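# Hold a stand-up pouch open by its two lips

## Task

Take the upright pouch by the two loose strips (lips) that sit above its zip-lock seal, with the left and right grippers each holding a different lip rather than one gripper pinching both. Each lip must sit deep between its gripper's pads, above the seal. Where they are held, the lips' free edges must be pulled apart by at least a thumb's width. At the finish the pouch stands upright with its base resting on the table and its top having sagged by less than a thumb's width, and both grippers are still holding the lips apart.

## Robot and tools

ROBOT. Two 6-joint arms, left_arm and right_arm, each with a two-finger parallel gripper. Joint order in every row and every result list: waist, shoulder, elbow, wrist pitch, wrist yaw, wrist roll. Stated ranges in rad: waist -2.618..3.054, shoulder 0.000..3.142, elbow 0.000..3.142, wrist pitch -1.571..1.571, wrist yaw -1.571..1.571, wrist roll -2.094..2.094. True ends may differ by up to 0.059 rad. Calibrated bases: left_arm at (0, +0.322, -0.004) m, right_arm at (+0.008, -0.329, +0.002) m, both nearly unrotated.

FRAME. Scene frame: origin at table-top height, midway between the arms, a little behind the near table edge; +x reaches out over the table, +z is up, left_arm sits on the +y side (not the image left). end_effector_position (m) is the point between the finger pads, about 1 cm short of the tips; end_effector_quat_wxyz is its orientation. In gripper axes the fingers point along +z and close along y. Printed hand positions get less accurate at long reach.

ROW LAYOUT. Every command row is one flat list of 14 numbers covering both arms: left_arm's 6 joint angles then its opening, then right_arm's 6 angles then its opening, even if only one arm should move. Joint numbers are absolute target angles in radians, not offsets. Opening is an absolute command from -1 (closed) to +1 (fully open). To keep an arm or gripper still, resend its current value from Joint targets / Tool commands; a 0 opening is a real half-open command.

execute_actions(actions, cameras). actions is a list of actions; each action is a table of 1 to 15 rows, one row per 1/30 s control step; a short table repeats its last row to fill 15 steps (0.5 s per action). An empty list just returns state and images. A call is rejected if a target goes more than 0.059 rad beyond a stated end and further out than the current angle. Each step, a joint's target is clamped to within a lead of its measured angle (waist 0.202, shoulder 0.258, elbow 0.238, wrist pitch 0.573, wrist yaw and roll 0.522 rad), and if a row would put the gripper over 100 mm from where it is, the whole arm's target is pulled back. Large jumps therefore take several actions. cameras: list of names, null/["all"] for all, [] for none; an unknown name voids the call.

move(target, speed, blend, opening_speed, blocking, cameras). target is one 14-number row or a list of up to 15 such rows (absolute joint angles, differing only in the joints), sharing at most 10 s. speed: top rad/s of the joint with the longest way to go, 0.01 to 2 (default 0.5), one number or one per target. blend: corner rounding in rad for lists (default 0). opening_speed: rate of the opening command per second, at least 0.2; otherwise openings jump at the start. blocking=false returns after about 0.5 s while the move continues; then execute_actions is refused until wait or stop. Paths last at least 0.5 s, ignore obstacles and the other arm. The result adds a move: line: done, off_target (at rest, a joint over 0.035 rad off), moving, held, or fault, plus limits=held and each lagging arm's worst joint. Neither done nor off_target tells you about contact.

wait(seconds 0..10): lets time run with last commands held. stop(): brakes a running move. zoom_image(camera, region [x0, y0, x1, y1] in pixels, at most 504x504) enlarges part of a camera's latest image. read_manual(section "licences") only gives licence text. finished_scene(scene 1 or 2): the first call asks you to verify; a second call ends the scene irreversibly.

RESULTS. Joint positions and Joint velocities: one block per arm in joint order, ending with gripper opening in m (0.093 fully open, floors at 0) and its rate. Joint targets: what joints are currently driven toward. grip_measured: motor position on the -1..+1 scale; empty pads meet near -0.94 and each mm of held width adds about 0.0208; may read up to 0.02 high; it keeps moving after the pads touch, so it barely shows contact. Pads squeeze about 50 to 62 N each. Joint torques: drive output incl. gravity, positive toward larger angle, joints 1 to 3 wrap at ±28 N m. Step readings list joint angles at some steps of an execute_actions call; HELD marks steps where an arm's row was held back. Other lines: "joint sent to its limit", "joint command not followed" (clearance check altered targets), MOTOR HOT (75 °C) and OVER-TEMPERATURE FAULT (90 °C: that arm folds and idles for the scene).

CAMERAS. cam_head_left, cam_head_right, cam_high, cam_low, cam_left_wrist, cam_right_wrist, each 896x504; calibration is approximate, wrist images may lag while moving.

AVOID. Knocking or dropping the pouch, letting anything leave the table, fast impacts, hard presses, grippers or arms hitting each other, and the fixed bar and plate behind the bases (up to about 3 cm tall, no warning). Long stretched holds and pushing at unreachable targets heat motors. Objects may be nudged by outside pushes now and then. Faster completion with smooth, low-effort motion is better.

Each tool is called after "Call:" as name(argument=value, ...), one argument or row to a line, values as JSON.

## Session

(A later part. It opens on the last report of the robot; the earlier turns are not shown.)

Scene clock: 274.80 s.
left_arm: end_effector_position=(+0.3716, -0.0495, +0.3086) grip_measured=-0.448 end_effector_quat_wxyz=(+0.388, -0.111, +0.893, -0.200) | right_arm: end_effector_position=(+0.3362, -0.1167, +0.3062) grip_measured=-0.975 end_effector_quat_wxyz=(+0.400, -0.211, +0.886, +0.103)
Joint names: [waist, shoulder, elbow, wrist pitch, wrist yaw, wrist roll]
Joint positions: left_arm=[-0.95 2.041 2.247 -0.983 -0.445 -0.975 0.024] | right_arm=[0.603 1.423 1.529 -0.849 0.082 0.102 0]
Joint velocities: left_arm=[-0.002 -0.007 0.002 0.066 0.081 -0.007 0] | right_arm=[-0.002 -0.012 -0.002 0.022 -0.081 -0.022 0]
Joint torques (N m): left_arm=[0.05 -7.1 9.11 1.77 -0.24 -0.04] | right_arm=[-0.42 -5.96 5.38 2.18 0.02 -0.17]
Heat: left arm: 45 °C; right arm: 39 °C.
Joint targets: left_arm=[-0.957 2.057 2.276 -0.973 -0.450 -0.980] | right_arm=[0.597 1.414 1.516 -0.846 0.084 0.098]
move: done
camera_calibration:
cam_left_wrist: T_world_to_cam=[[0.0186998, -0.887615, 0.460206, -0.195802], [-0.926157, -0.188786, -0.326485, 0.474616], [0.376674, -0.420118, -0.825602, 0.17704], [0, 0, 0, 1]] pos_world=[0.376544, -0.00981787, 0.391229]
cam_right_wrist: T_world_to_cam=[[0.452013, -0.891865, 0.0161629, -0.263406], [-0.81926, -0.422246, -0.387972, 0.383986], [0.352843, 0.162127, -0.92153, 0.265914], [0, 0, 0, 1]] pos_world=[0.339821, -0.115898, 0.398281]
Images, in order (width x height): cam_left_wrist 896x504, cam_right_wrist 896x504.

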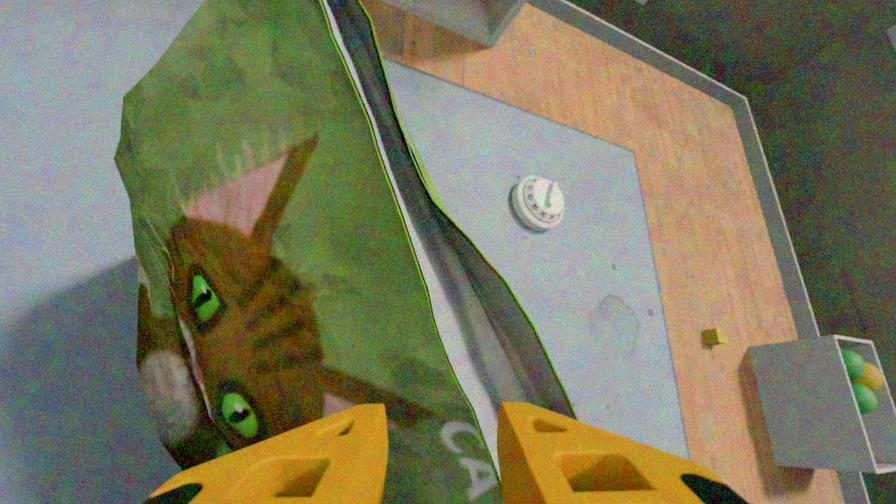

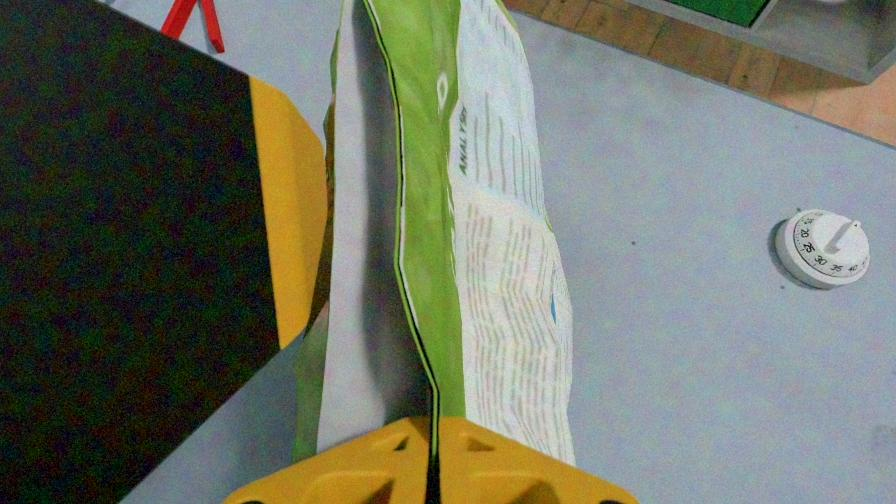

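Call:
move(
  target=[
    [-0.957,2.073,2.327,-1.008,-0.45,-0.98,-0.45,0.597,1.414,1.516,-0.846,0.084,0.098,-1],
    [-0.965,2.152,2.452,-1.054,-0.45,-0.98,-0.45,0.597,1.414,1.516,-0.846,0.084,0.098,-1],
  ],
  speed=0.15,
  cameras=["cam_left_wrist","cam_right_wrist"],
)

Scene clock: 282.47 s.
left_arm: end_effector_position=(+0.3776, -0.0640, +0.3195) grip_measured=-0.448 end_effector_quat_wxyz=(+0.392, -0.109, +0.889, -0.211) | right_arm: end_effector_position=(+0.3362, -0.1167, +0.3062) grip_measured=-0.975 end_effector_quat_wxyz=(+0.400, -0.211, +0.886, +0.103)
Joint names: [waist, shoulder, elbow, wrist pitch, wrist yaw, wrist roll]
Joint positions: left_arm=[-0.958 2.134 2.425 -1.045 -0.445 -0.975 0.024] | right_arm=[0.603 1.423 1.529 -0.849 0.082 0.102 0]
Joint velocities: left_arm=[-0.007 0.002 -0.002 -0.007 0.022 0.066 0.001] | right_arm=[-0.007 0.002 -0.002 -0.081 0.081 0.037 0]
Joint torques (N m): left_arm=[0.1 -7.21 8.68 1.62 -0.21 -0.05] | right_arm=[-0.42 -5.93 5.16 2.14 0.04 -0.14]
Heat: left arm: 45 °C; right arm: 39 °C.
Joint targets: left_arm=[-0.965 2.152 2.452 -1.054 -0.450 -0.980] | right_arm=[0.597 1.414 1.516 -0.846 0.084 0.098]
move: done
camera_calibration:
cam_left_wrist: T_world_to_cam=[[0.00595145, -0.879135, 0.476535, -0.213634], [-0.922911, -0.188286, -0.335832, 0.482799], [0.384967, -0.437801, -0.812484, 0.169143], [0, 0, 0, 1]] pos_world=[0.381738, -0.022858, 0.40137]
cam_right_wrist: T_world_to_cam=[[0.452013, -0.891865, 0.0161629, -0.263406], [-0.81926, -0.422246, -0.387972, 0.383986], [0.352843, 0.162127, -0.92153, 0.265914], [0, 0, 0, 1]] pos_world=[0.339821, -0.115898, 0.398281]
Images, in order (width x height): cam_left_wrist 896x504, cam_right_wrist 896x504.

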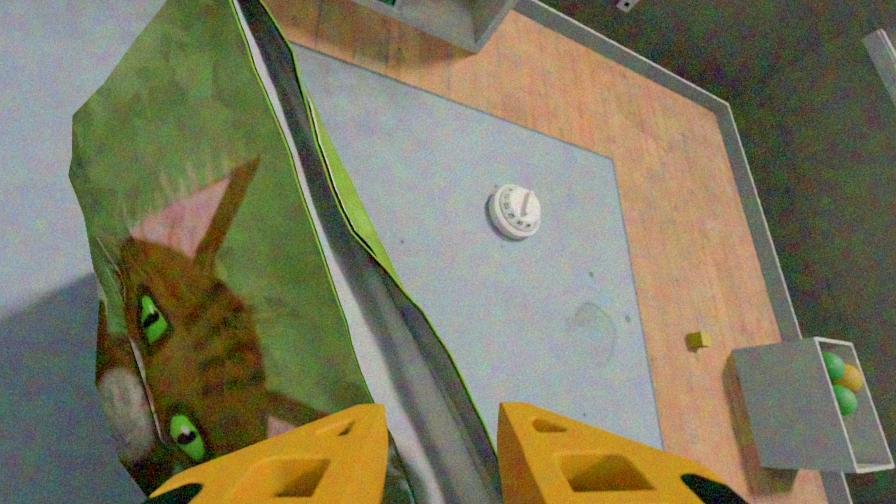

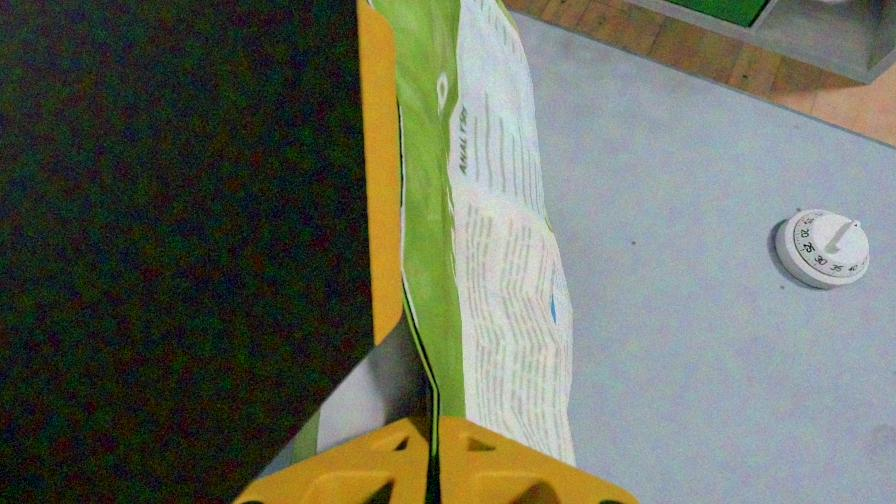

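Call:
move(
  target=[-0.962,2.076,2.253,-0.932,-0.45,-0.98,-0.45,0.597,1.414,1.516,-0.846,0.084,0.098,-1],
  speed=0.1,
  cameras=["cam_left_wrist","cam_right_wrist","cam_high"],
)

Call:
zoom_image(
  camera="cam_left_wrist",
  region=[300, 300, 600, 504],
)

Scene clock: 288.30 s.
left_arm: end_effector_position=(+0.3835, -0.0682, +0.3038) grip_measured=-0.448 end_effector_quat_wxyz=(+0.401, -0.119, +0.882, -0.216) | right_arm: end_effector_position=(+0.3356, -0.1189, +0.3035) grip_measured=-0.975 end_effector_quat_wxyz=(+0.395, -0.210, +0.889, +0.099)
Joint names: [waist, shoulder, elbow, wrist pitch, wrist yaw, wrist roll]
Joint positions: left_arm=[-0.958 2.095 2.273 -0.91 -0.461 -0.985 0.024] | right_arm=[0.601 1.423 1.526 -0.857 0.087 0.102 0]
Joint velocities: left_arm=[-0.007 -0.022 0.007 -0.007 0.022 -0.022 -0.001] | right_arm=[-0.017 0.007 -0.007 0.037 -0.037 -0.037 0]
Joint torques (N m): left_arm=[0.28 -10.17 4.83 1.55 -0.08 0.09] | right_arm=[-0.34 -5.91 5.59 2.26 0.01 -0.17]
Heat: left arm: 45 °C; right arm: 39 °C.
Joint targets: left_arm=[-0.962 2.076 2.253 -0.932 -0.450 -0.980] | right_arm=[0.597 1.414 1.516 -0.846 0.084 0.098]
move: done
camera_calibration:
cam_left_wrist: T_world_to_cam=[[0.0127326, -0.870097, 0.492716, -0.216878], [-0.91338, -0.210644, -0.348376, 0.48082], [0.406909, -0.445601, -0.797411, 0.138765], [0, 0, 0, 1]] pos_world=[0.385468, -0.0255895, 0.385018]
cam_right_wrist: T_world_to_cam=[[0.447577, -0.894012, 0.0204236, -0.265105], [-0.824427, -0.421372, -0.377845, 0.380359], [0.346404, 0.152277, -0.925644, 0.266168], [0, 0, 0, 1]] pos_world=[0.340031, -0.117266, 0.395508]
Images, in order (width x height): cam_high 896x504, cam_left_wrist 896x504, cam_right_wrist 896x504.

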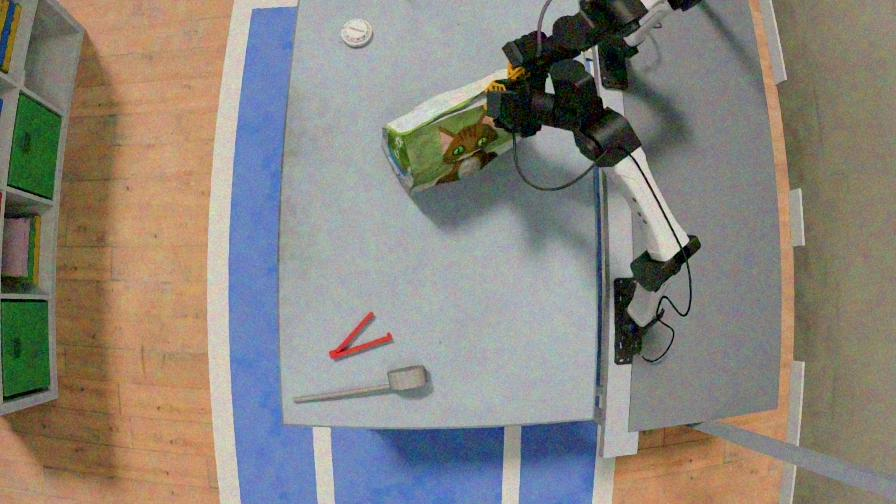

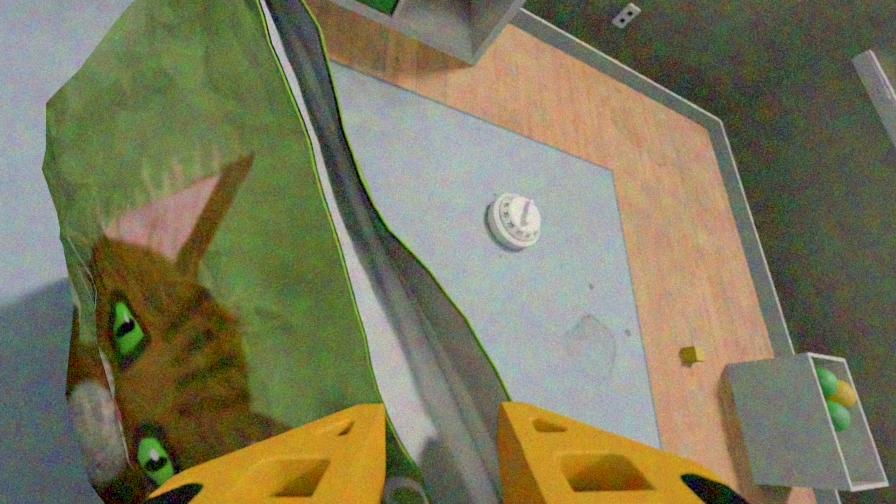

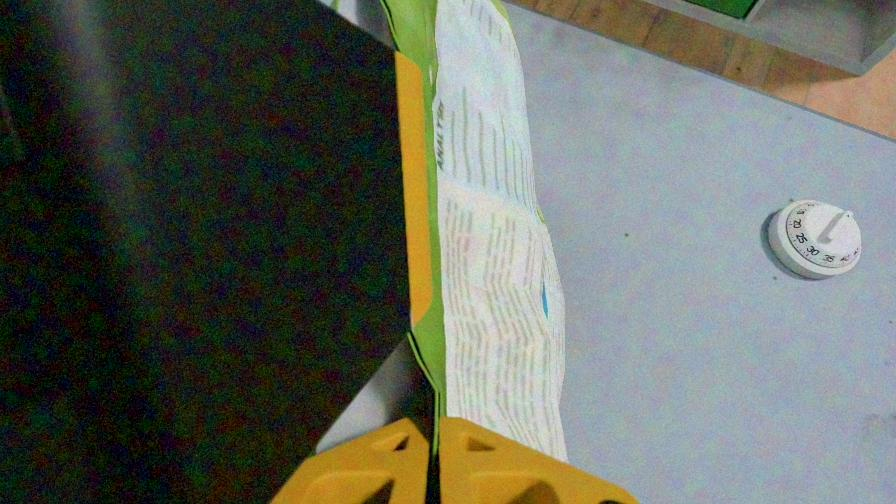

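Scaled by 1.680 from the camera's 896x504 image, which has a finer 1280x720 frame.

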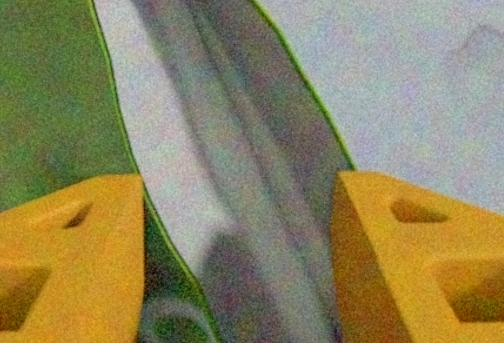

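Call:
move(
  target=[-0.957,2.030,2.180,-0.906,-0.45,-0.98,-0.45,0.597,1.414,1.516,-0.846,0.084,0.098,-1],
  speed=0.1,
  cameras=["cam_left_wrist","cam_right_wrist"],
)

Call:
zoom_image(
  camera="cam_left_wrist",
  region=[300, 300, 600, 504],
)

Scene clock: 293.47 s.
left_arm: end_effector_position=(+0.3813, -0.0633, +0.3017) grip_measured=-0.448 end_effector_quat_wxyz=(+0.402, -0.121, +0.881, -0.218) | right_arm: end_effector_position=(+0.3348, -0.1176, +0.3034) grip_measured=-0.975 end_effector_quat_wxyz=(+0.394, -0.212, +0.888, +0.102)
Joint names: [waist, shoulder, elbow, wrist pitch, wrist yaw, wrist roll]
Joint positions: left_arm=[-0.956 2.055 2.199 -0.872 -0.461 -0.987 0.024] | right_arm=[0.601 1.423 1.526 -0.857 0.077 0.1 0]
Joint velocities: left_arm=[-0.012 0.002 -0.017 -0.037 0.022 -0.022 0] | right_arm=[0.007 0.002 0.002 -0.022 -0.022 0.066 0]
Joint torques (N m): left_arm=[0.5 -10.41 5.12 1.42 -0.09 0.11] | right_arm=[-0.27 -6.06 5.46 2.22 0.09 -0.12]
Heat: left arm: 45 °C; right arm: 40 °C.
Joint targets: left_arm=[-0.957 2.030 2.180 -0.906 -0.450 -0.980] | right_arm=[0.597 1.414 1.516 -0.846 0.084 0.098]
move: done
camera_calibration:
cam_left_wrist: T_world_to_cam=[[0.014884, -0.867498, 0.497217, -0.213518], [-0.911715, -0.215954, -0.349484, 0.478443], [0.410553, -0.448119, -0.794126, 0.137595], [0, 0, 0, 1]] pos_world=[0.382892, -0.0202462, 0.382641]
cam_right_wrist: T_world_to_cam=[[0.454822, -0.890443, 0.0157607, -0.264161], [-0.822086, -0.426581, -0.377097, 0.378605], [0.342507, 0.158555, -0.92604, 0.268314], [0, 0, 0, 1]] pos_world=[0.339493, -0.116257, 0.395403]
Images, in order (width x height): cam_left_wrist 896x504, cam_right_wrist 896x504.

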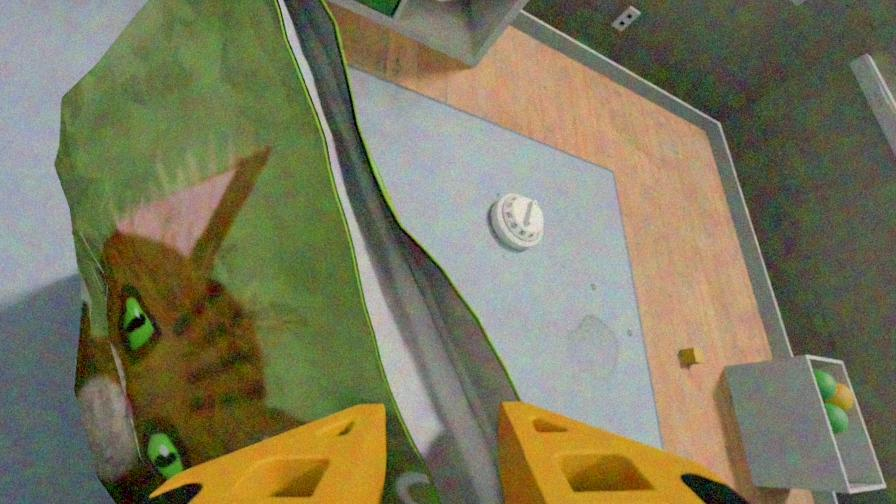

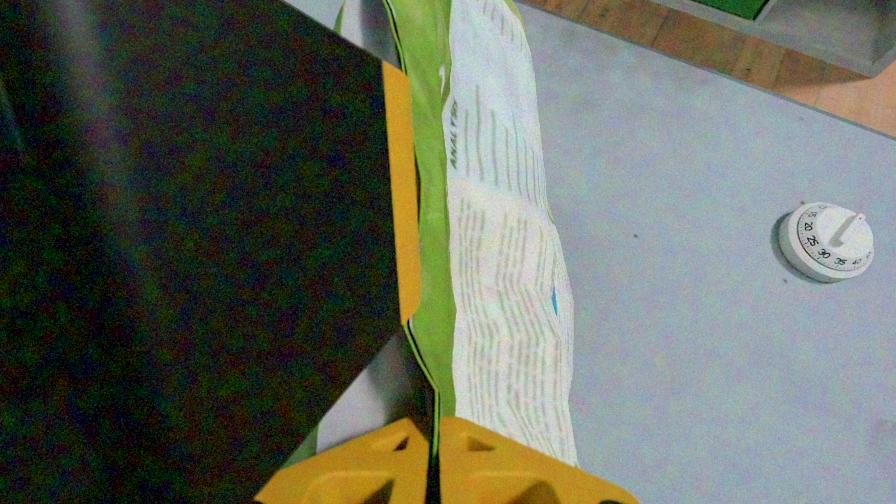

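Scaled by 1.680 from the camera's 896x504 image, which has a finer 1280x720 frame.

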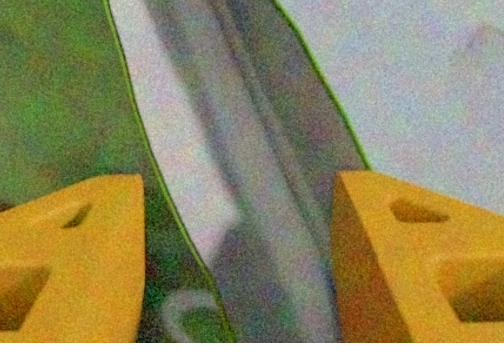

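Call:
move(
  target=[-0.957,2.030,2.180,-0.906,-0.45,-0.98,-1,0.597,1.414,1.516,-0.846,0.084,0.098,-1],
  opening_speed=0.6,
  cameras=["cam_left_wrist","cam_right_wrist"],
)

Call:
zoom_image(
  camera="cam_left_wrist",
  region=[300, 300, 600, 504],
)

Scene clock: 297.20 s.
left_arm: end_effector_position=(+0.3788, -0.0618, +0.2953) grip_measured=-0.980 end_effector_quat_wxyz=(+0.395, -0.117, +0.887, -0.210) | right_arm: end_effector_position=(+0.3356, -0.1171, +0.3044) grip_measured=-0.975 end_effector_quat_wxyz=(+0.397, -0.212, +0.887, +0.103)
Joint names: [waist, shoulder, elbow, wrist pitch, wrist yaw, wrist roll]
Joint positions: left_arm=[-0.956 2.055 2.191 -0.89 -0.455 -0.986 0] | right_arm=[0.601 1.423 1.526 -0.852 0.078 0.1 0]
Joint velocities: left_arm=[0.002 0.007 0.002 -0.022 -0.022 -0.022 0] | right_arm=[-0.002 0.012 0.002 0.037 -0.022 -0.022 0]
Joint torques (N m): left_arm=[0.62 -10.37 5.75 1.58 -0.18 0.07] | right_arm=[-0.31 -6.01 5.42 2.19 0.05 -0.13]
Heat: left arm: 45 °C; right arm: 40 °C.
Joint targets: left_arm=[-0.957 2.030 2.180 -0.906 -0.450 -0.980] | right_arm=[0.597 1.414 1.516 -0.846 0.084 0.098]
move: done
camera_calibration:
cam_left_wrist: T_world_to_cam=[[0.0184155, -0.876878, 0.48036, -0.205922], [-0.919336, -0.203717, -0.336632, 0.474139], [0.393043, -0.435413, -0.809897, 0.146396], [0, 0, 0, 1]] pos_world=[0.382145, -0.0202355, 0.377092]
cam_right_wrist: T_world_to_cam=[[0.454536, -0.890597, 0.015285, -0.263892], [-0.820338, -0.42524, -0.382382, 0.381027], [0.347048, 0.161268, -0.923878, 0.267059], [0, 0, 0, 1]] pos_world=[0.339837, -0.116061, 0.396461]
Images, in order (width x height): cam_left_wrist 896x504, cam_right_wrist 896x504.

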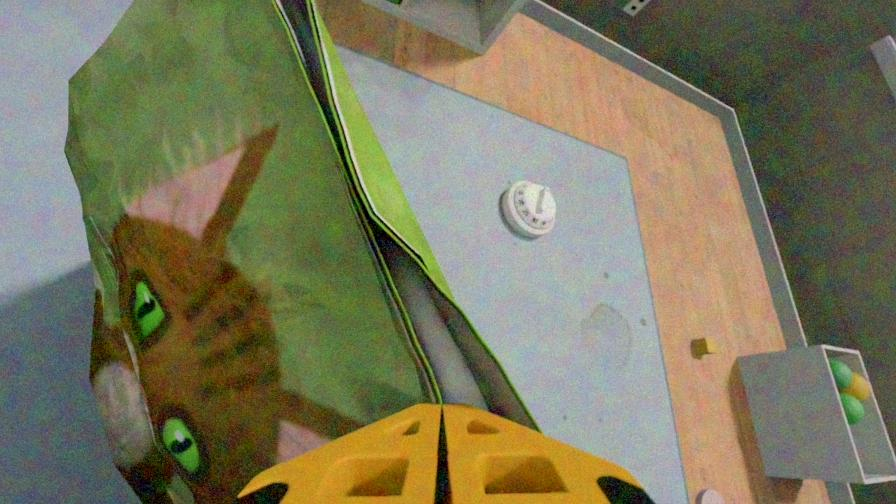

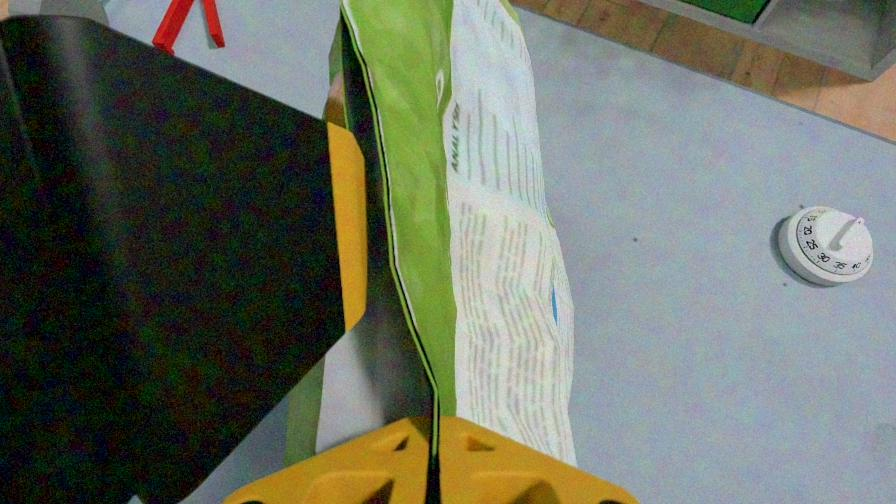

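Scaled by 1.680 from the camera's 896x504 image, which has a finer 1280x720 frame.

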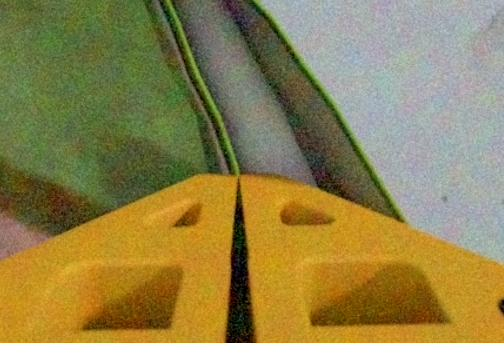

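Call:
move(
  target=[-0.951,1.985,2.118,-0.896,-0.45,-0.98,-1,0.592,1.414,1.516,-0.846,0.084,0.098,-1],
  speed=0.06,
  cameras=["cam_left_wrist","cam_right_wrist","cam_high","cam_low"],
)

Call:
zoom_image(
  camera="cam_left_wrist",
  region=[300, 300, 600, 504],
)

Call:
zoom_image(
  camera="cam_high",
  region=[420, 40, 570, 160],
)

Scene clock: 305.57 s.
left_arm: end_effector_position=(+0.3753, -0.0573, +0.2940) grip_measured=-0.980 end_effector_quat_wxyz=(+0.395, -0.117, +0.887, -0.211) | right_arm: end_effector_position=(+0.3345, -0.1153, +0.3043) grip_measured=-0.975 end_effector_quat_wxyz=(+0.395, -0.214, +0.887, +0.108)
Joint names: [waist, shoulder, elbow, wrist pitch, wrist yaw, wrist roll]
Joint positions: left_arm=[-0.956 2.02 2.133 -0.865 -0.453 -0.986 0] | right_arm=[0.601 1.423 1.526 -0.852 0.065 0.1 0]
Joint velocities: left_arm=[0.007 -0.007 -0.007 -0.022 0.037 -0.022 0] | right_arm=[0.002 -0.002 0.007 0.051 -0.022 -0.051 0]
Joint torques (N m): left_arm=[0.96 -11.03 5.68 1.42 -0.18 0.08] | right_arm=[-0.62 -5.94 5.49 2.19 0.24 -0.11]
Heat: left arm: 47 °C; right arm: 41 °C.
Joint targets: left_arm=[-0.951 1.985 2.118 -0.896 -0.450 -0.980] | right_arm=[0.592 1.414 1.516 -0.846 0.084 0.098]
move: done
camera_calibration:
cam_left_wrist: T_world_to_cam=[[0.017423, -0.875936, 0.482113, -0.201407], [-0.919329, -0.203612, -0.336713, 0.471385], [0.393103, -0.437354, -0.808821, 0.148182], [0, 0, 0, 1]] pos_world=[0.378616, -0.0156316, 0.375675]
cam_right_wrist: T_world_to_cam=[[0.462925, -0.88637, 0.00696511, -0.261567], [-0.818158, -0.430297, -0.381394, 0.379236], [0.341054, 0.170858, -0.924386, 0.270305], [0, 0, 0, 1]] pos_world=[0.339172, -0.114845, 0.396327]
Images, in order (width x height): cam_high 896x504, cam_low 896x504, cam_left_wrist 896x504, cam_right_wrist 896x504.

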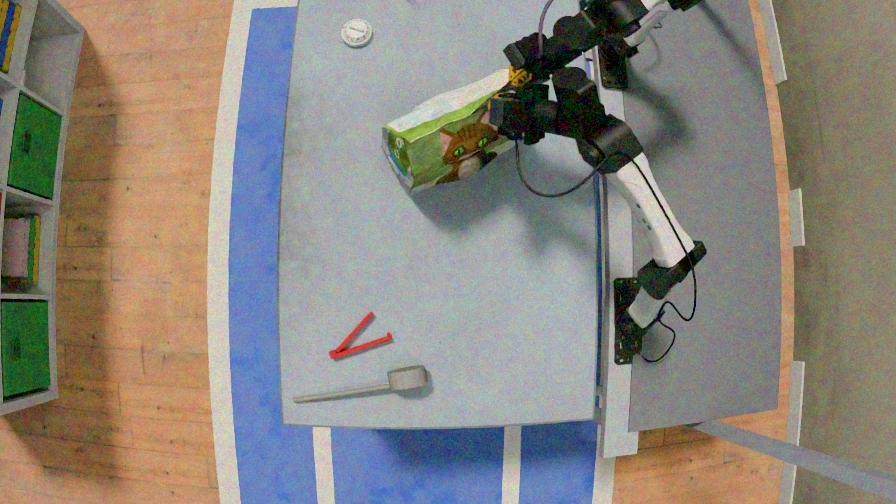

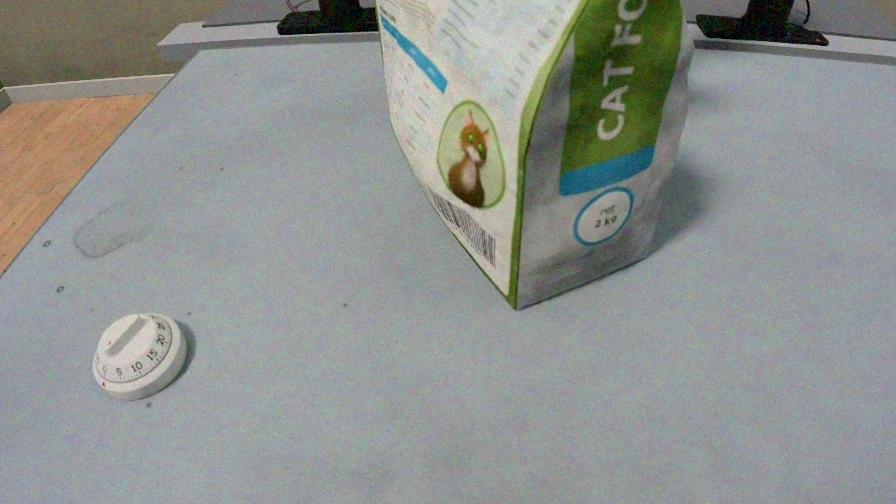

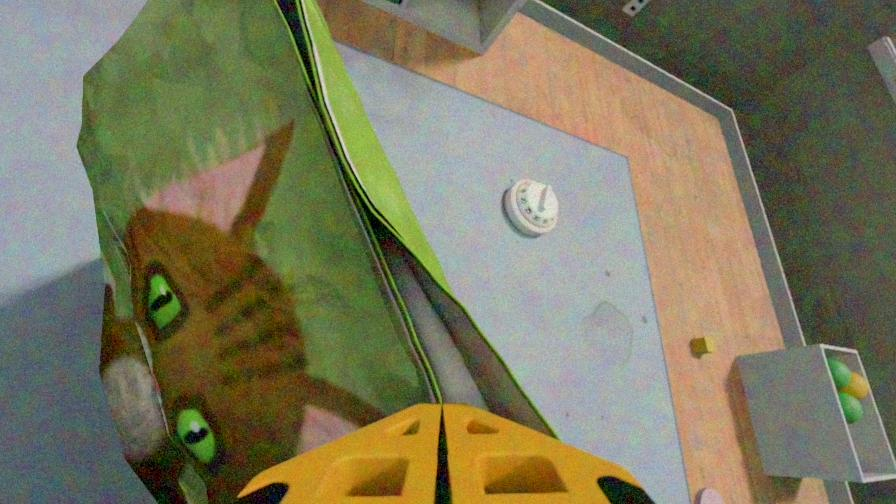

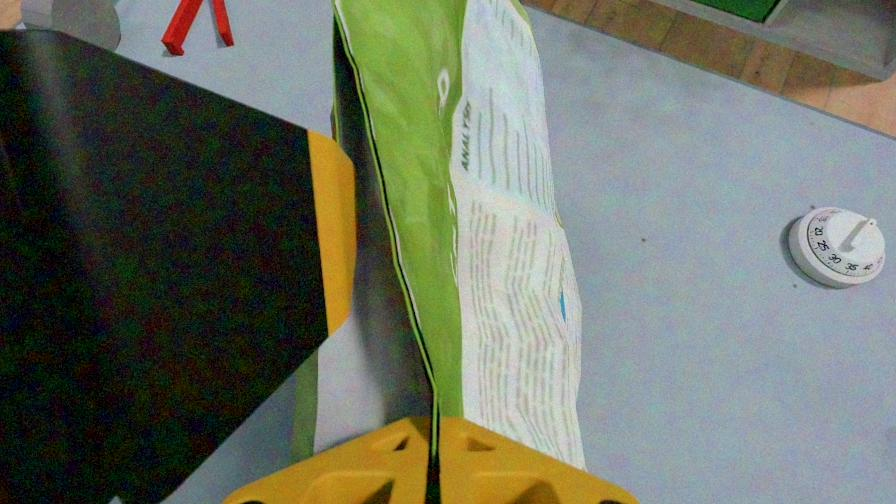

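Scaled by 1.680 from the camera's 896x504 image, which has a finer 1280x720 frame.

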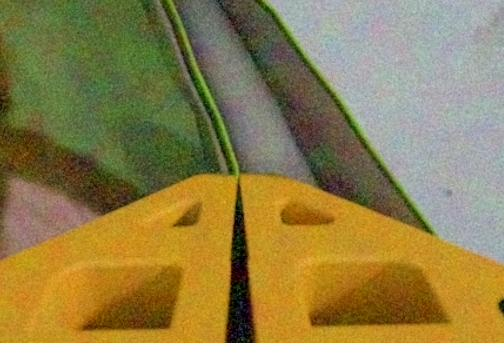

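Scaled by 3.360 from the camera's 896x504 image, which has a finer 1280x720 frame.

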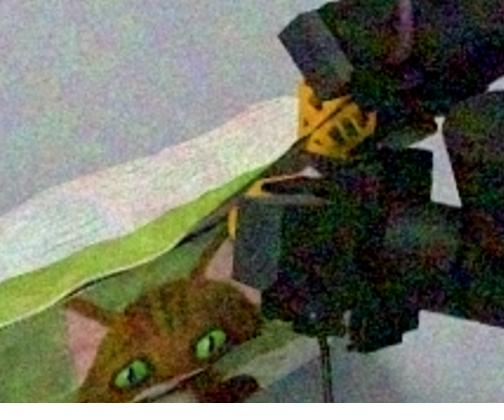

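Call:
move(
  target=[-0.946,1.940,2.062,-0.870,-0.45,-0.98,-1,0.577,1.414,1.516,-0.846,0.084,0.098,-1],
  speed=0.06,
  cameras=["cam_left_wrist","cam_right_wrist"],
)

Call:
zoom_image(
  camera="cam_left_wrist",
  region=[300, 300, 600, 504],
)

Scene clock: 311.87 s.
left_arm: end_effector_position=(+0.3728, -0.0533, +0.2959) grip_measured=-0.980 end_effector_quat_wxyz=(+0.395, -0.118, +0.884, -0.219) | right_arm: end_effector_position=(+0.3344, -0.1149, +0.3043) grip_measured=-0.975 end_effector_quat_wxyz=(+0.393, -0.215, +0.887, +0.114)
Joint names: [waist, shoulder, elbow, wrist pitch, wrist yaw, wrist roll]
Joint positions: left_arm=[-0.952 1.982 2.076 -0.829 -0.444 -0.986 0] | right_arm=[0.595 1.423 1.526 -0.851 0.048 0.1 0]
Joint velocities: left_arm=[-0.007 0.002 -0.012 -0.051 -0.037 -0.007 0] | right_arm=[0.007 -0.002 0.017 -0.11 0.11 0.051 0]
Joint torques (N m): left_arm=[1.06 -11.32 5.6 1.37 -0.29 0.1] | right_arm=[-1.32 -5.96 5.45 2.18 0.46 -0.09]
Heat: left arm: 48 °C; right arm: 41 °C.
Joint targets: left_arm=[-0.946 1.940 2.062 -0.870 -0.450 -0.980] | right_arm=[0.577 1.414 1.516 -0.846 0.084 0.098]
move: off_target (left_arm, right_arm); left_arm: the shoulder is farthest, 0.042 rad from its target; right_arm: the wrist yaw is farthest, 0.036 rad from its target
camera_calibration:
cam_left_wrist: T_world_to_cam=[[0.0118349, -0.867525, 0.497252, -0.200661], [-0.918412, -0.206095, -0.337703, 0.470342], [0.395447, -0.452686, -0.799185, 0.147913], [0, 0, 0, 1]] pos_world=[0.375851, -0.0101855, 0.376825]
cam_right_wrist: T_world_to_cam=[[0.468607, -0.883396, -0.0043038, -0.25928], [-0.81771, -0.431909, -0.380533, 0.378693], [0.334302, 0.18184, -0.924757, 0.273872], [0, 0, 0, 1]] pos_world=[0.339606, -0.115287, 0.396254]
Images, in order (width x height): cam_left_wrist 896x504, cam_right_wrist 896x504.

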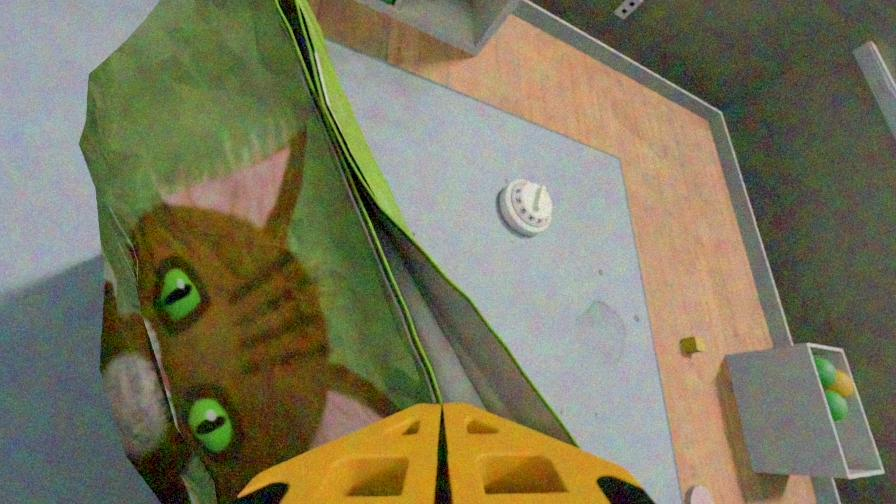

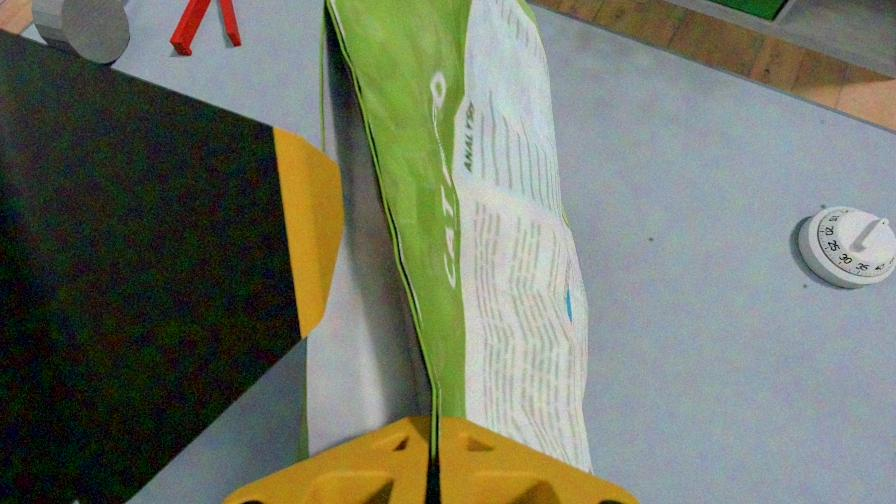

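Scaled by 1.680 from the camera's 896x504 image, which has a finer 1280x720 frame.

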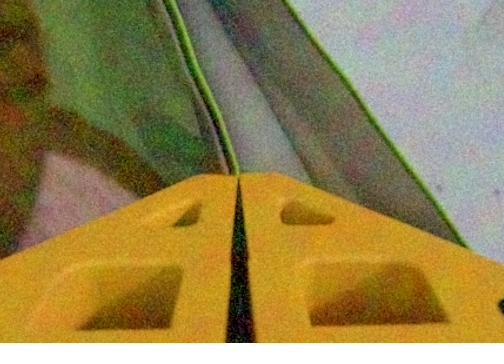

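Call:
move(
  target=[-0.943,1.911,2.022,-0.856,-0.45,-0.98,-1,0.567,1.414,1.516,-0.846,0.084,0.098,-1],
  speed=0.05,
  cameras=["cam_left_wrist","cam_right_wrist","cam_low","cam_head_right"],
)

Call:
zoom_image(
  camera="cam_left_wrist",
  region=[300, 300, 600, 504],
)

Call:
zoom_image(
  camera="cam_head_right",
  region=[390, 210, 550, 350],
)

Scene clock: 316.37 s.
left_arm: end_effector_position=(+0.3714, -0.0504, +0.2961) grip_measured=-0.980 end_effector_quat_wxyz=(+0.396, -0.119, +0.882, -0.225) | right_arm: end_effector_position=(+0.3346, -0.1149, +0.3043) grip_measured=-0.975 end_effector_quat_wxyz=(+0.391, -0.215, +0.887, +0.119)
Joint names: [waist, shoulder, elbow, wrist pitch, wrist yaw, wrist roll]
Joint positions: left_arm=[-0.95 1.957 2.035 -0.802 -0.439 -0.986 0] | right_arm=[0.589 1.423 1.526 -0.851 0.035 0.1 0]
Joint velocities: left_arm=[0.002 -0.022 -0.022 -0.022 0.007 -0.022 0] | right_arm=[-0.007 0.002 0.017 -0.037 -0.066 -0.051 0]
Joint torques (N m): left_arm=[1.37 -11.56 5.72 1.24 -0.35 0.09] | right_arm=[-1.63 -6.02 5.53 2.18 0.57 -0.1]
Heat: left arm: 49 °C; right arm: 41 °C.
Joint targets: left_arm=[-0.943 1.911 2.022 -0.856 -0.450 -0.980] | right_arm=[0.567 1.414 1.516 -0.846 0.084 0.098]
move: off_target (left_arm, right_arm); left_arm: the wrist pitch is farthest, 0.054 rad from its target; right_arm: the wrist yaw is farthest, 0.049 rad from its target
camera_calibration:
cam_left_wrist: T_world_to_cam=[[0.0088856, -0.862184, 0.506518, -0.199711], [-0.917475, -0.208484, -0.338782, 0.469619], [0.397693, -0.461707, -0.792885, 0.146786], [0, 0, 0, 1]] pos_world=[0.374262, -0.00650784, 0.37664]
cam_right_wrist: T_world_to_cam=[[0.472218, -0.881377, -0.0135562, -0.257538], [-0.817772, -0.432296, -0.379959, 0.378591], [0.329027, 0.19051, -0.924904, 0.276644], [0, 0, 0, 1]] pos_world=[0.340191, -0.116028, 0.396227]
Images, in order (width x height): cam_head_right 896x504, cam_low 896x504, cam_left_wrist 896x504, cam_right_wrist 896x504.

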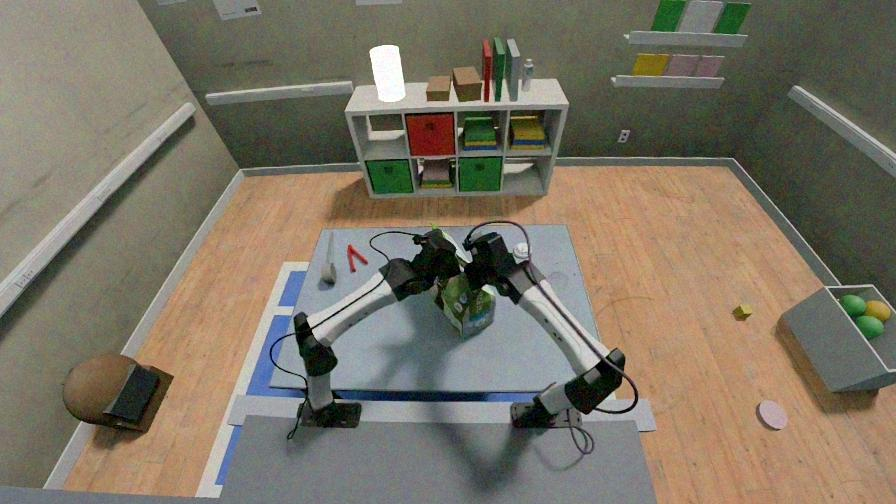

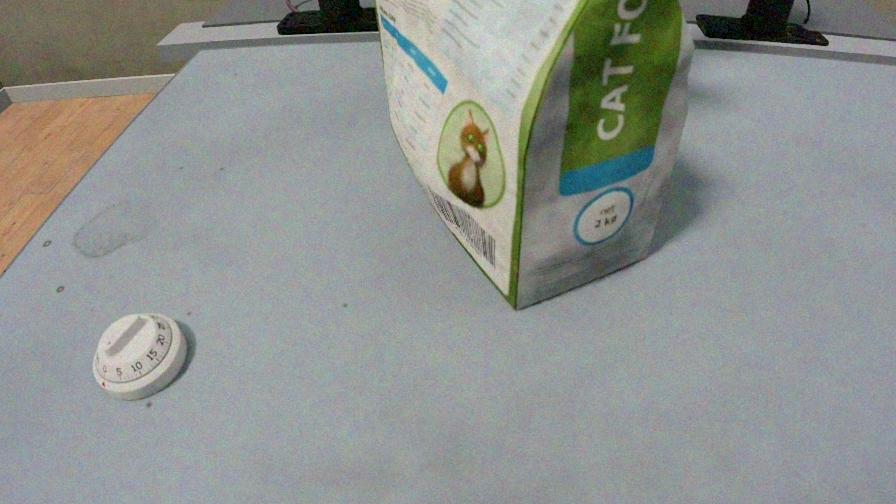

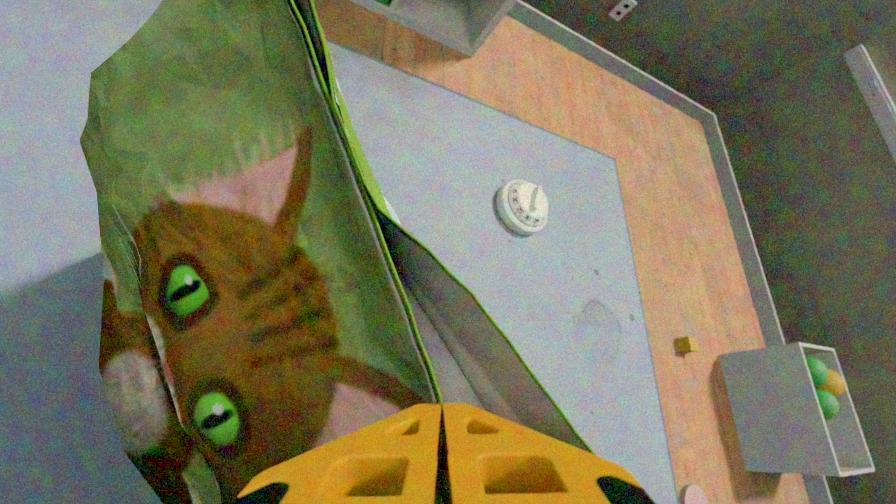

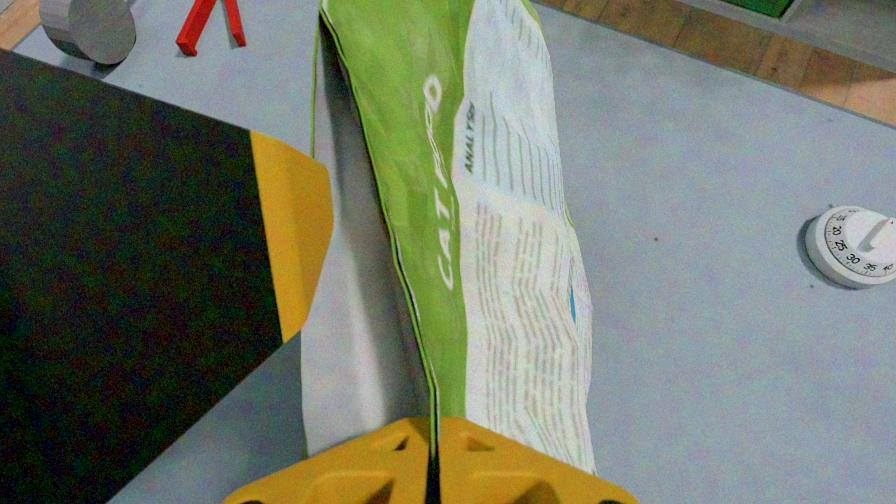

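Scaled by 1.680 from the camera's 896x504 image, which has a finer 1280x720 frame.

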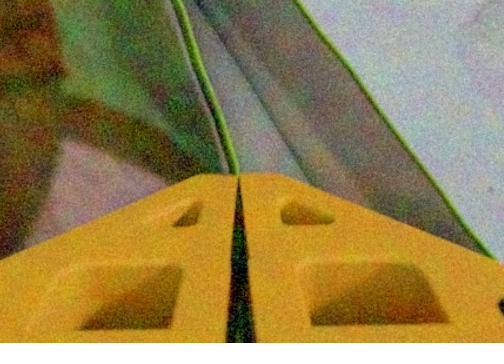

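Scaled by 3.150 from the camera's 896x504 image, which has a finer 1280x720 frame.

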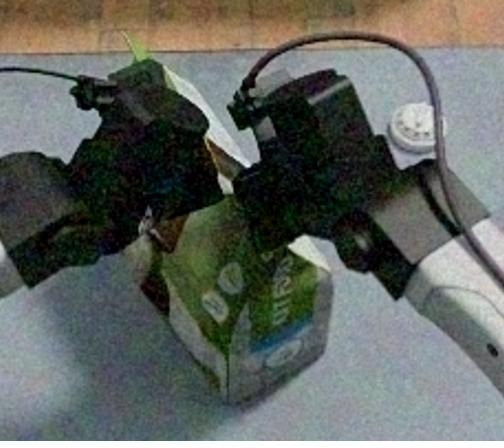

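Call:
finished_scene(
  scene=2,
)

This call ended nothing. Check each condition of the task against the scene as it is now, look again where you are not sure, and mend what is not met. Then call finished_scene again.

Call:
zoom_image(
  camera="cam_left_wrist",
  region=[400, 370, 490, 504],
)

Call:
zoom_image(
  camera="cam_right_wrist",
  region=[390, 370, 480, 504],
)

Call:
wait(
  seconds=0.2,
  cameras=["cam_head_left"],
)

Call:
zoom_image(
  camera="cam_head_left",
  region=[370, 200, 510, 340],
)

Scaled by 3.761 from the camera's 896x504 image, which has a finer 1280x720 frame.

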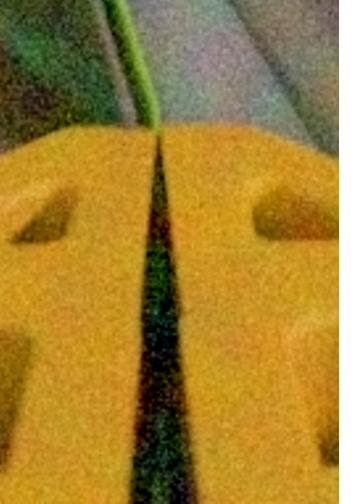

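Scaled by 3.761 from the camera's 896x504 image, which has a finer 1280x720 frame.

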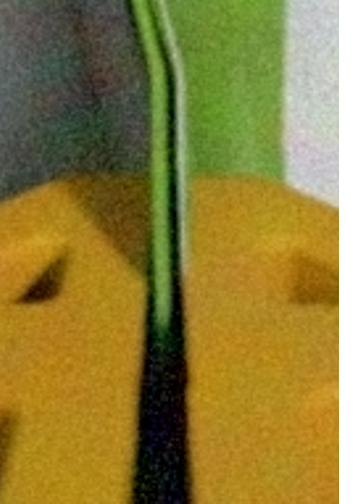

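Scene clock: 323.30 s.
left_arm: end_effector_position=(+0.3714, -0.0506, +0.2959) grip_measured=-0.980 end_effector_quat_wxyz=(+0.396, -0.119, +0.882, -0.225) | right_arm: end_effector_position=(+0.3347, -0.1152, +0.3043) grip_measured=-0.975 end_effector_quat_wxyz=(+0.391, -0.215, +0.887, +0.119)
Joint names: [waist, shoulder, elbow, wrist pitch, wrist yaw, wrist roll]
Joint positions: left_arm=[-0.95 1.957 2.035 -0.802 -0.438 -0.986 0] | right_arm=[0.588 1.423 1.526 -0.851 0.035 0.1 0]
Joint velocities: left_arm=[-0.012 -0.002 0.012 0.022 -0.007 -0.007 0] | right_arm=[0.012 0.002 0.002 -0.081 0.022 -0.037 0]
Joint torques (N m): left_arm=[1.18 -11.78 5.85 1.23 -0.34 0.1] | right_arm=[-1.7 -5.97 5.57 2.17 0.61 -0.11]
Heat: left arm: 50 °C; right arm: 41 °C.
Joint targets: left_arm=[-0.943 1.911 2.022 -0.856 -0.450 -0.980] | right_arm=[0.567 1.414 1.516 -0.846 0.084 0.098]
Tool commands: left_gripper/opening=-1.0 right_gripper/opening=-1.0
wait: 0.20 s; at rest from the start
Images, in order (width x height): cam_head_left 896x504.

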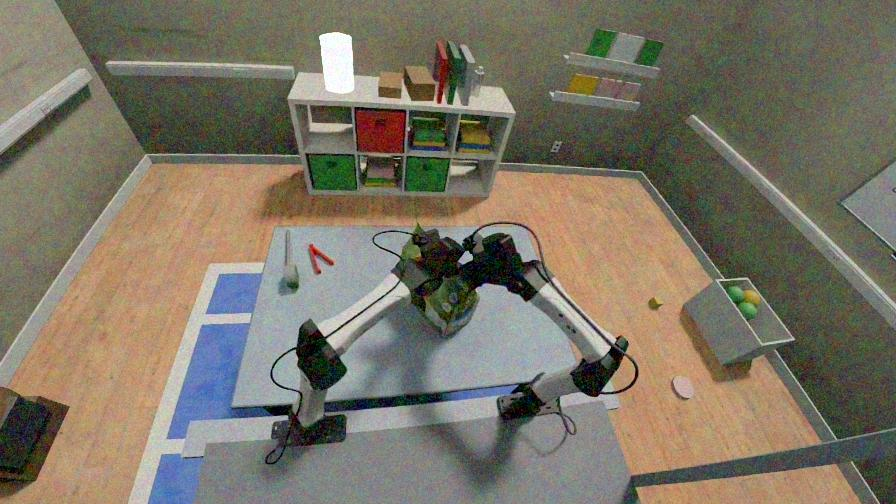

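Scaled by 3.600 from the camera's 896x504 image, which has a finer 1280x720 frame.

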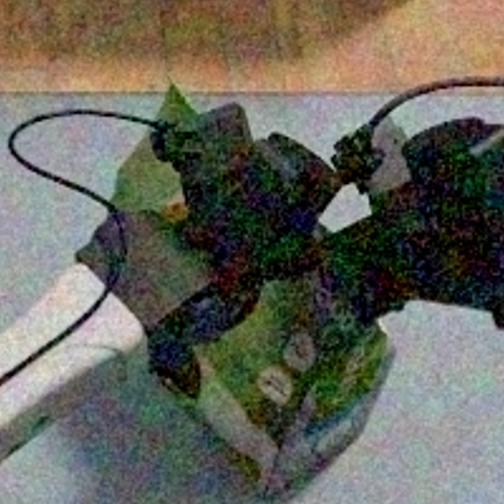

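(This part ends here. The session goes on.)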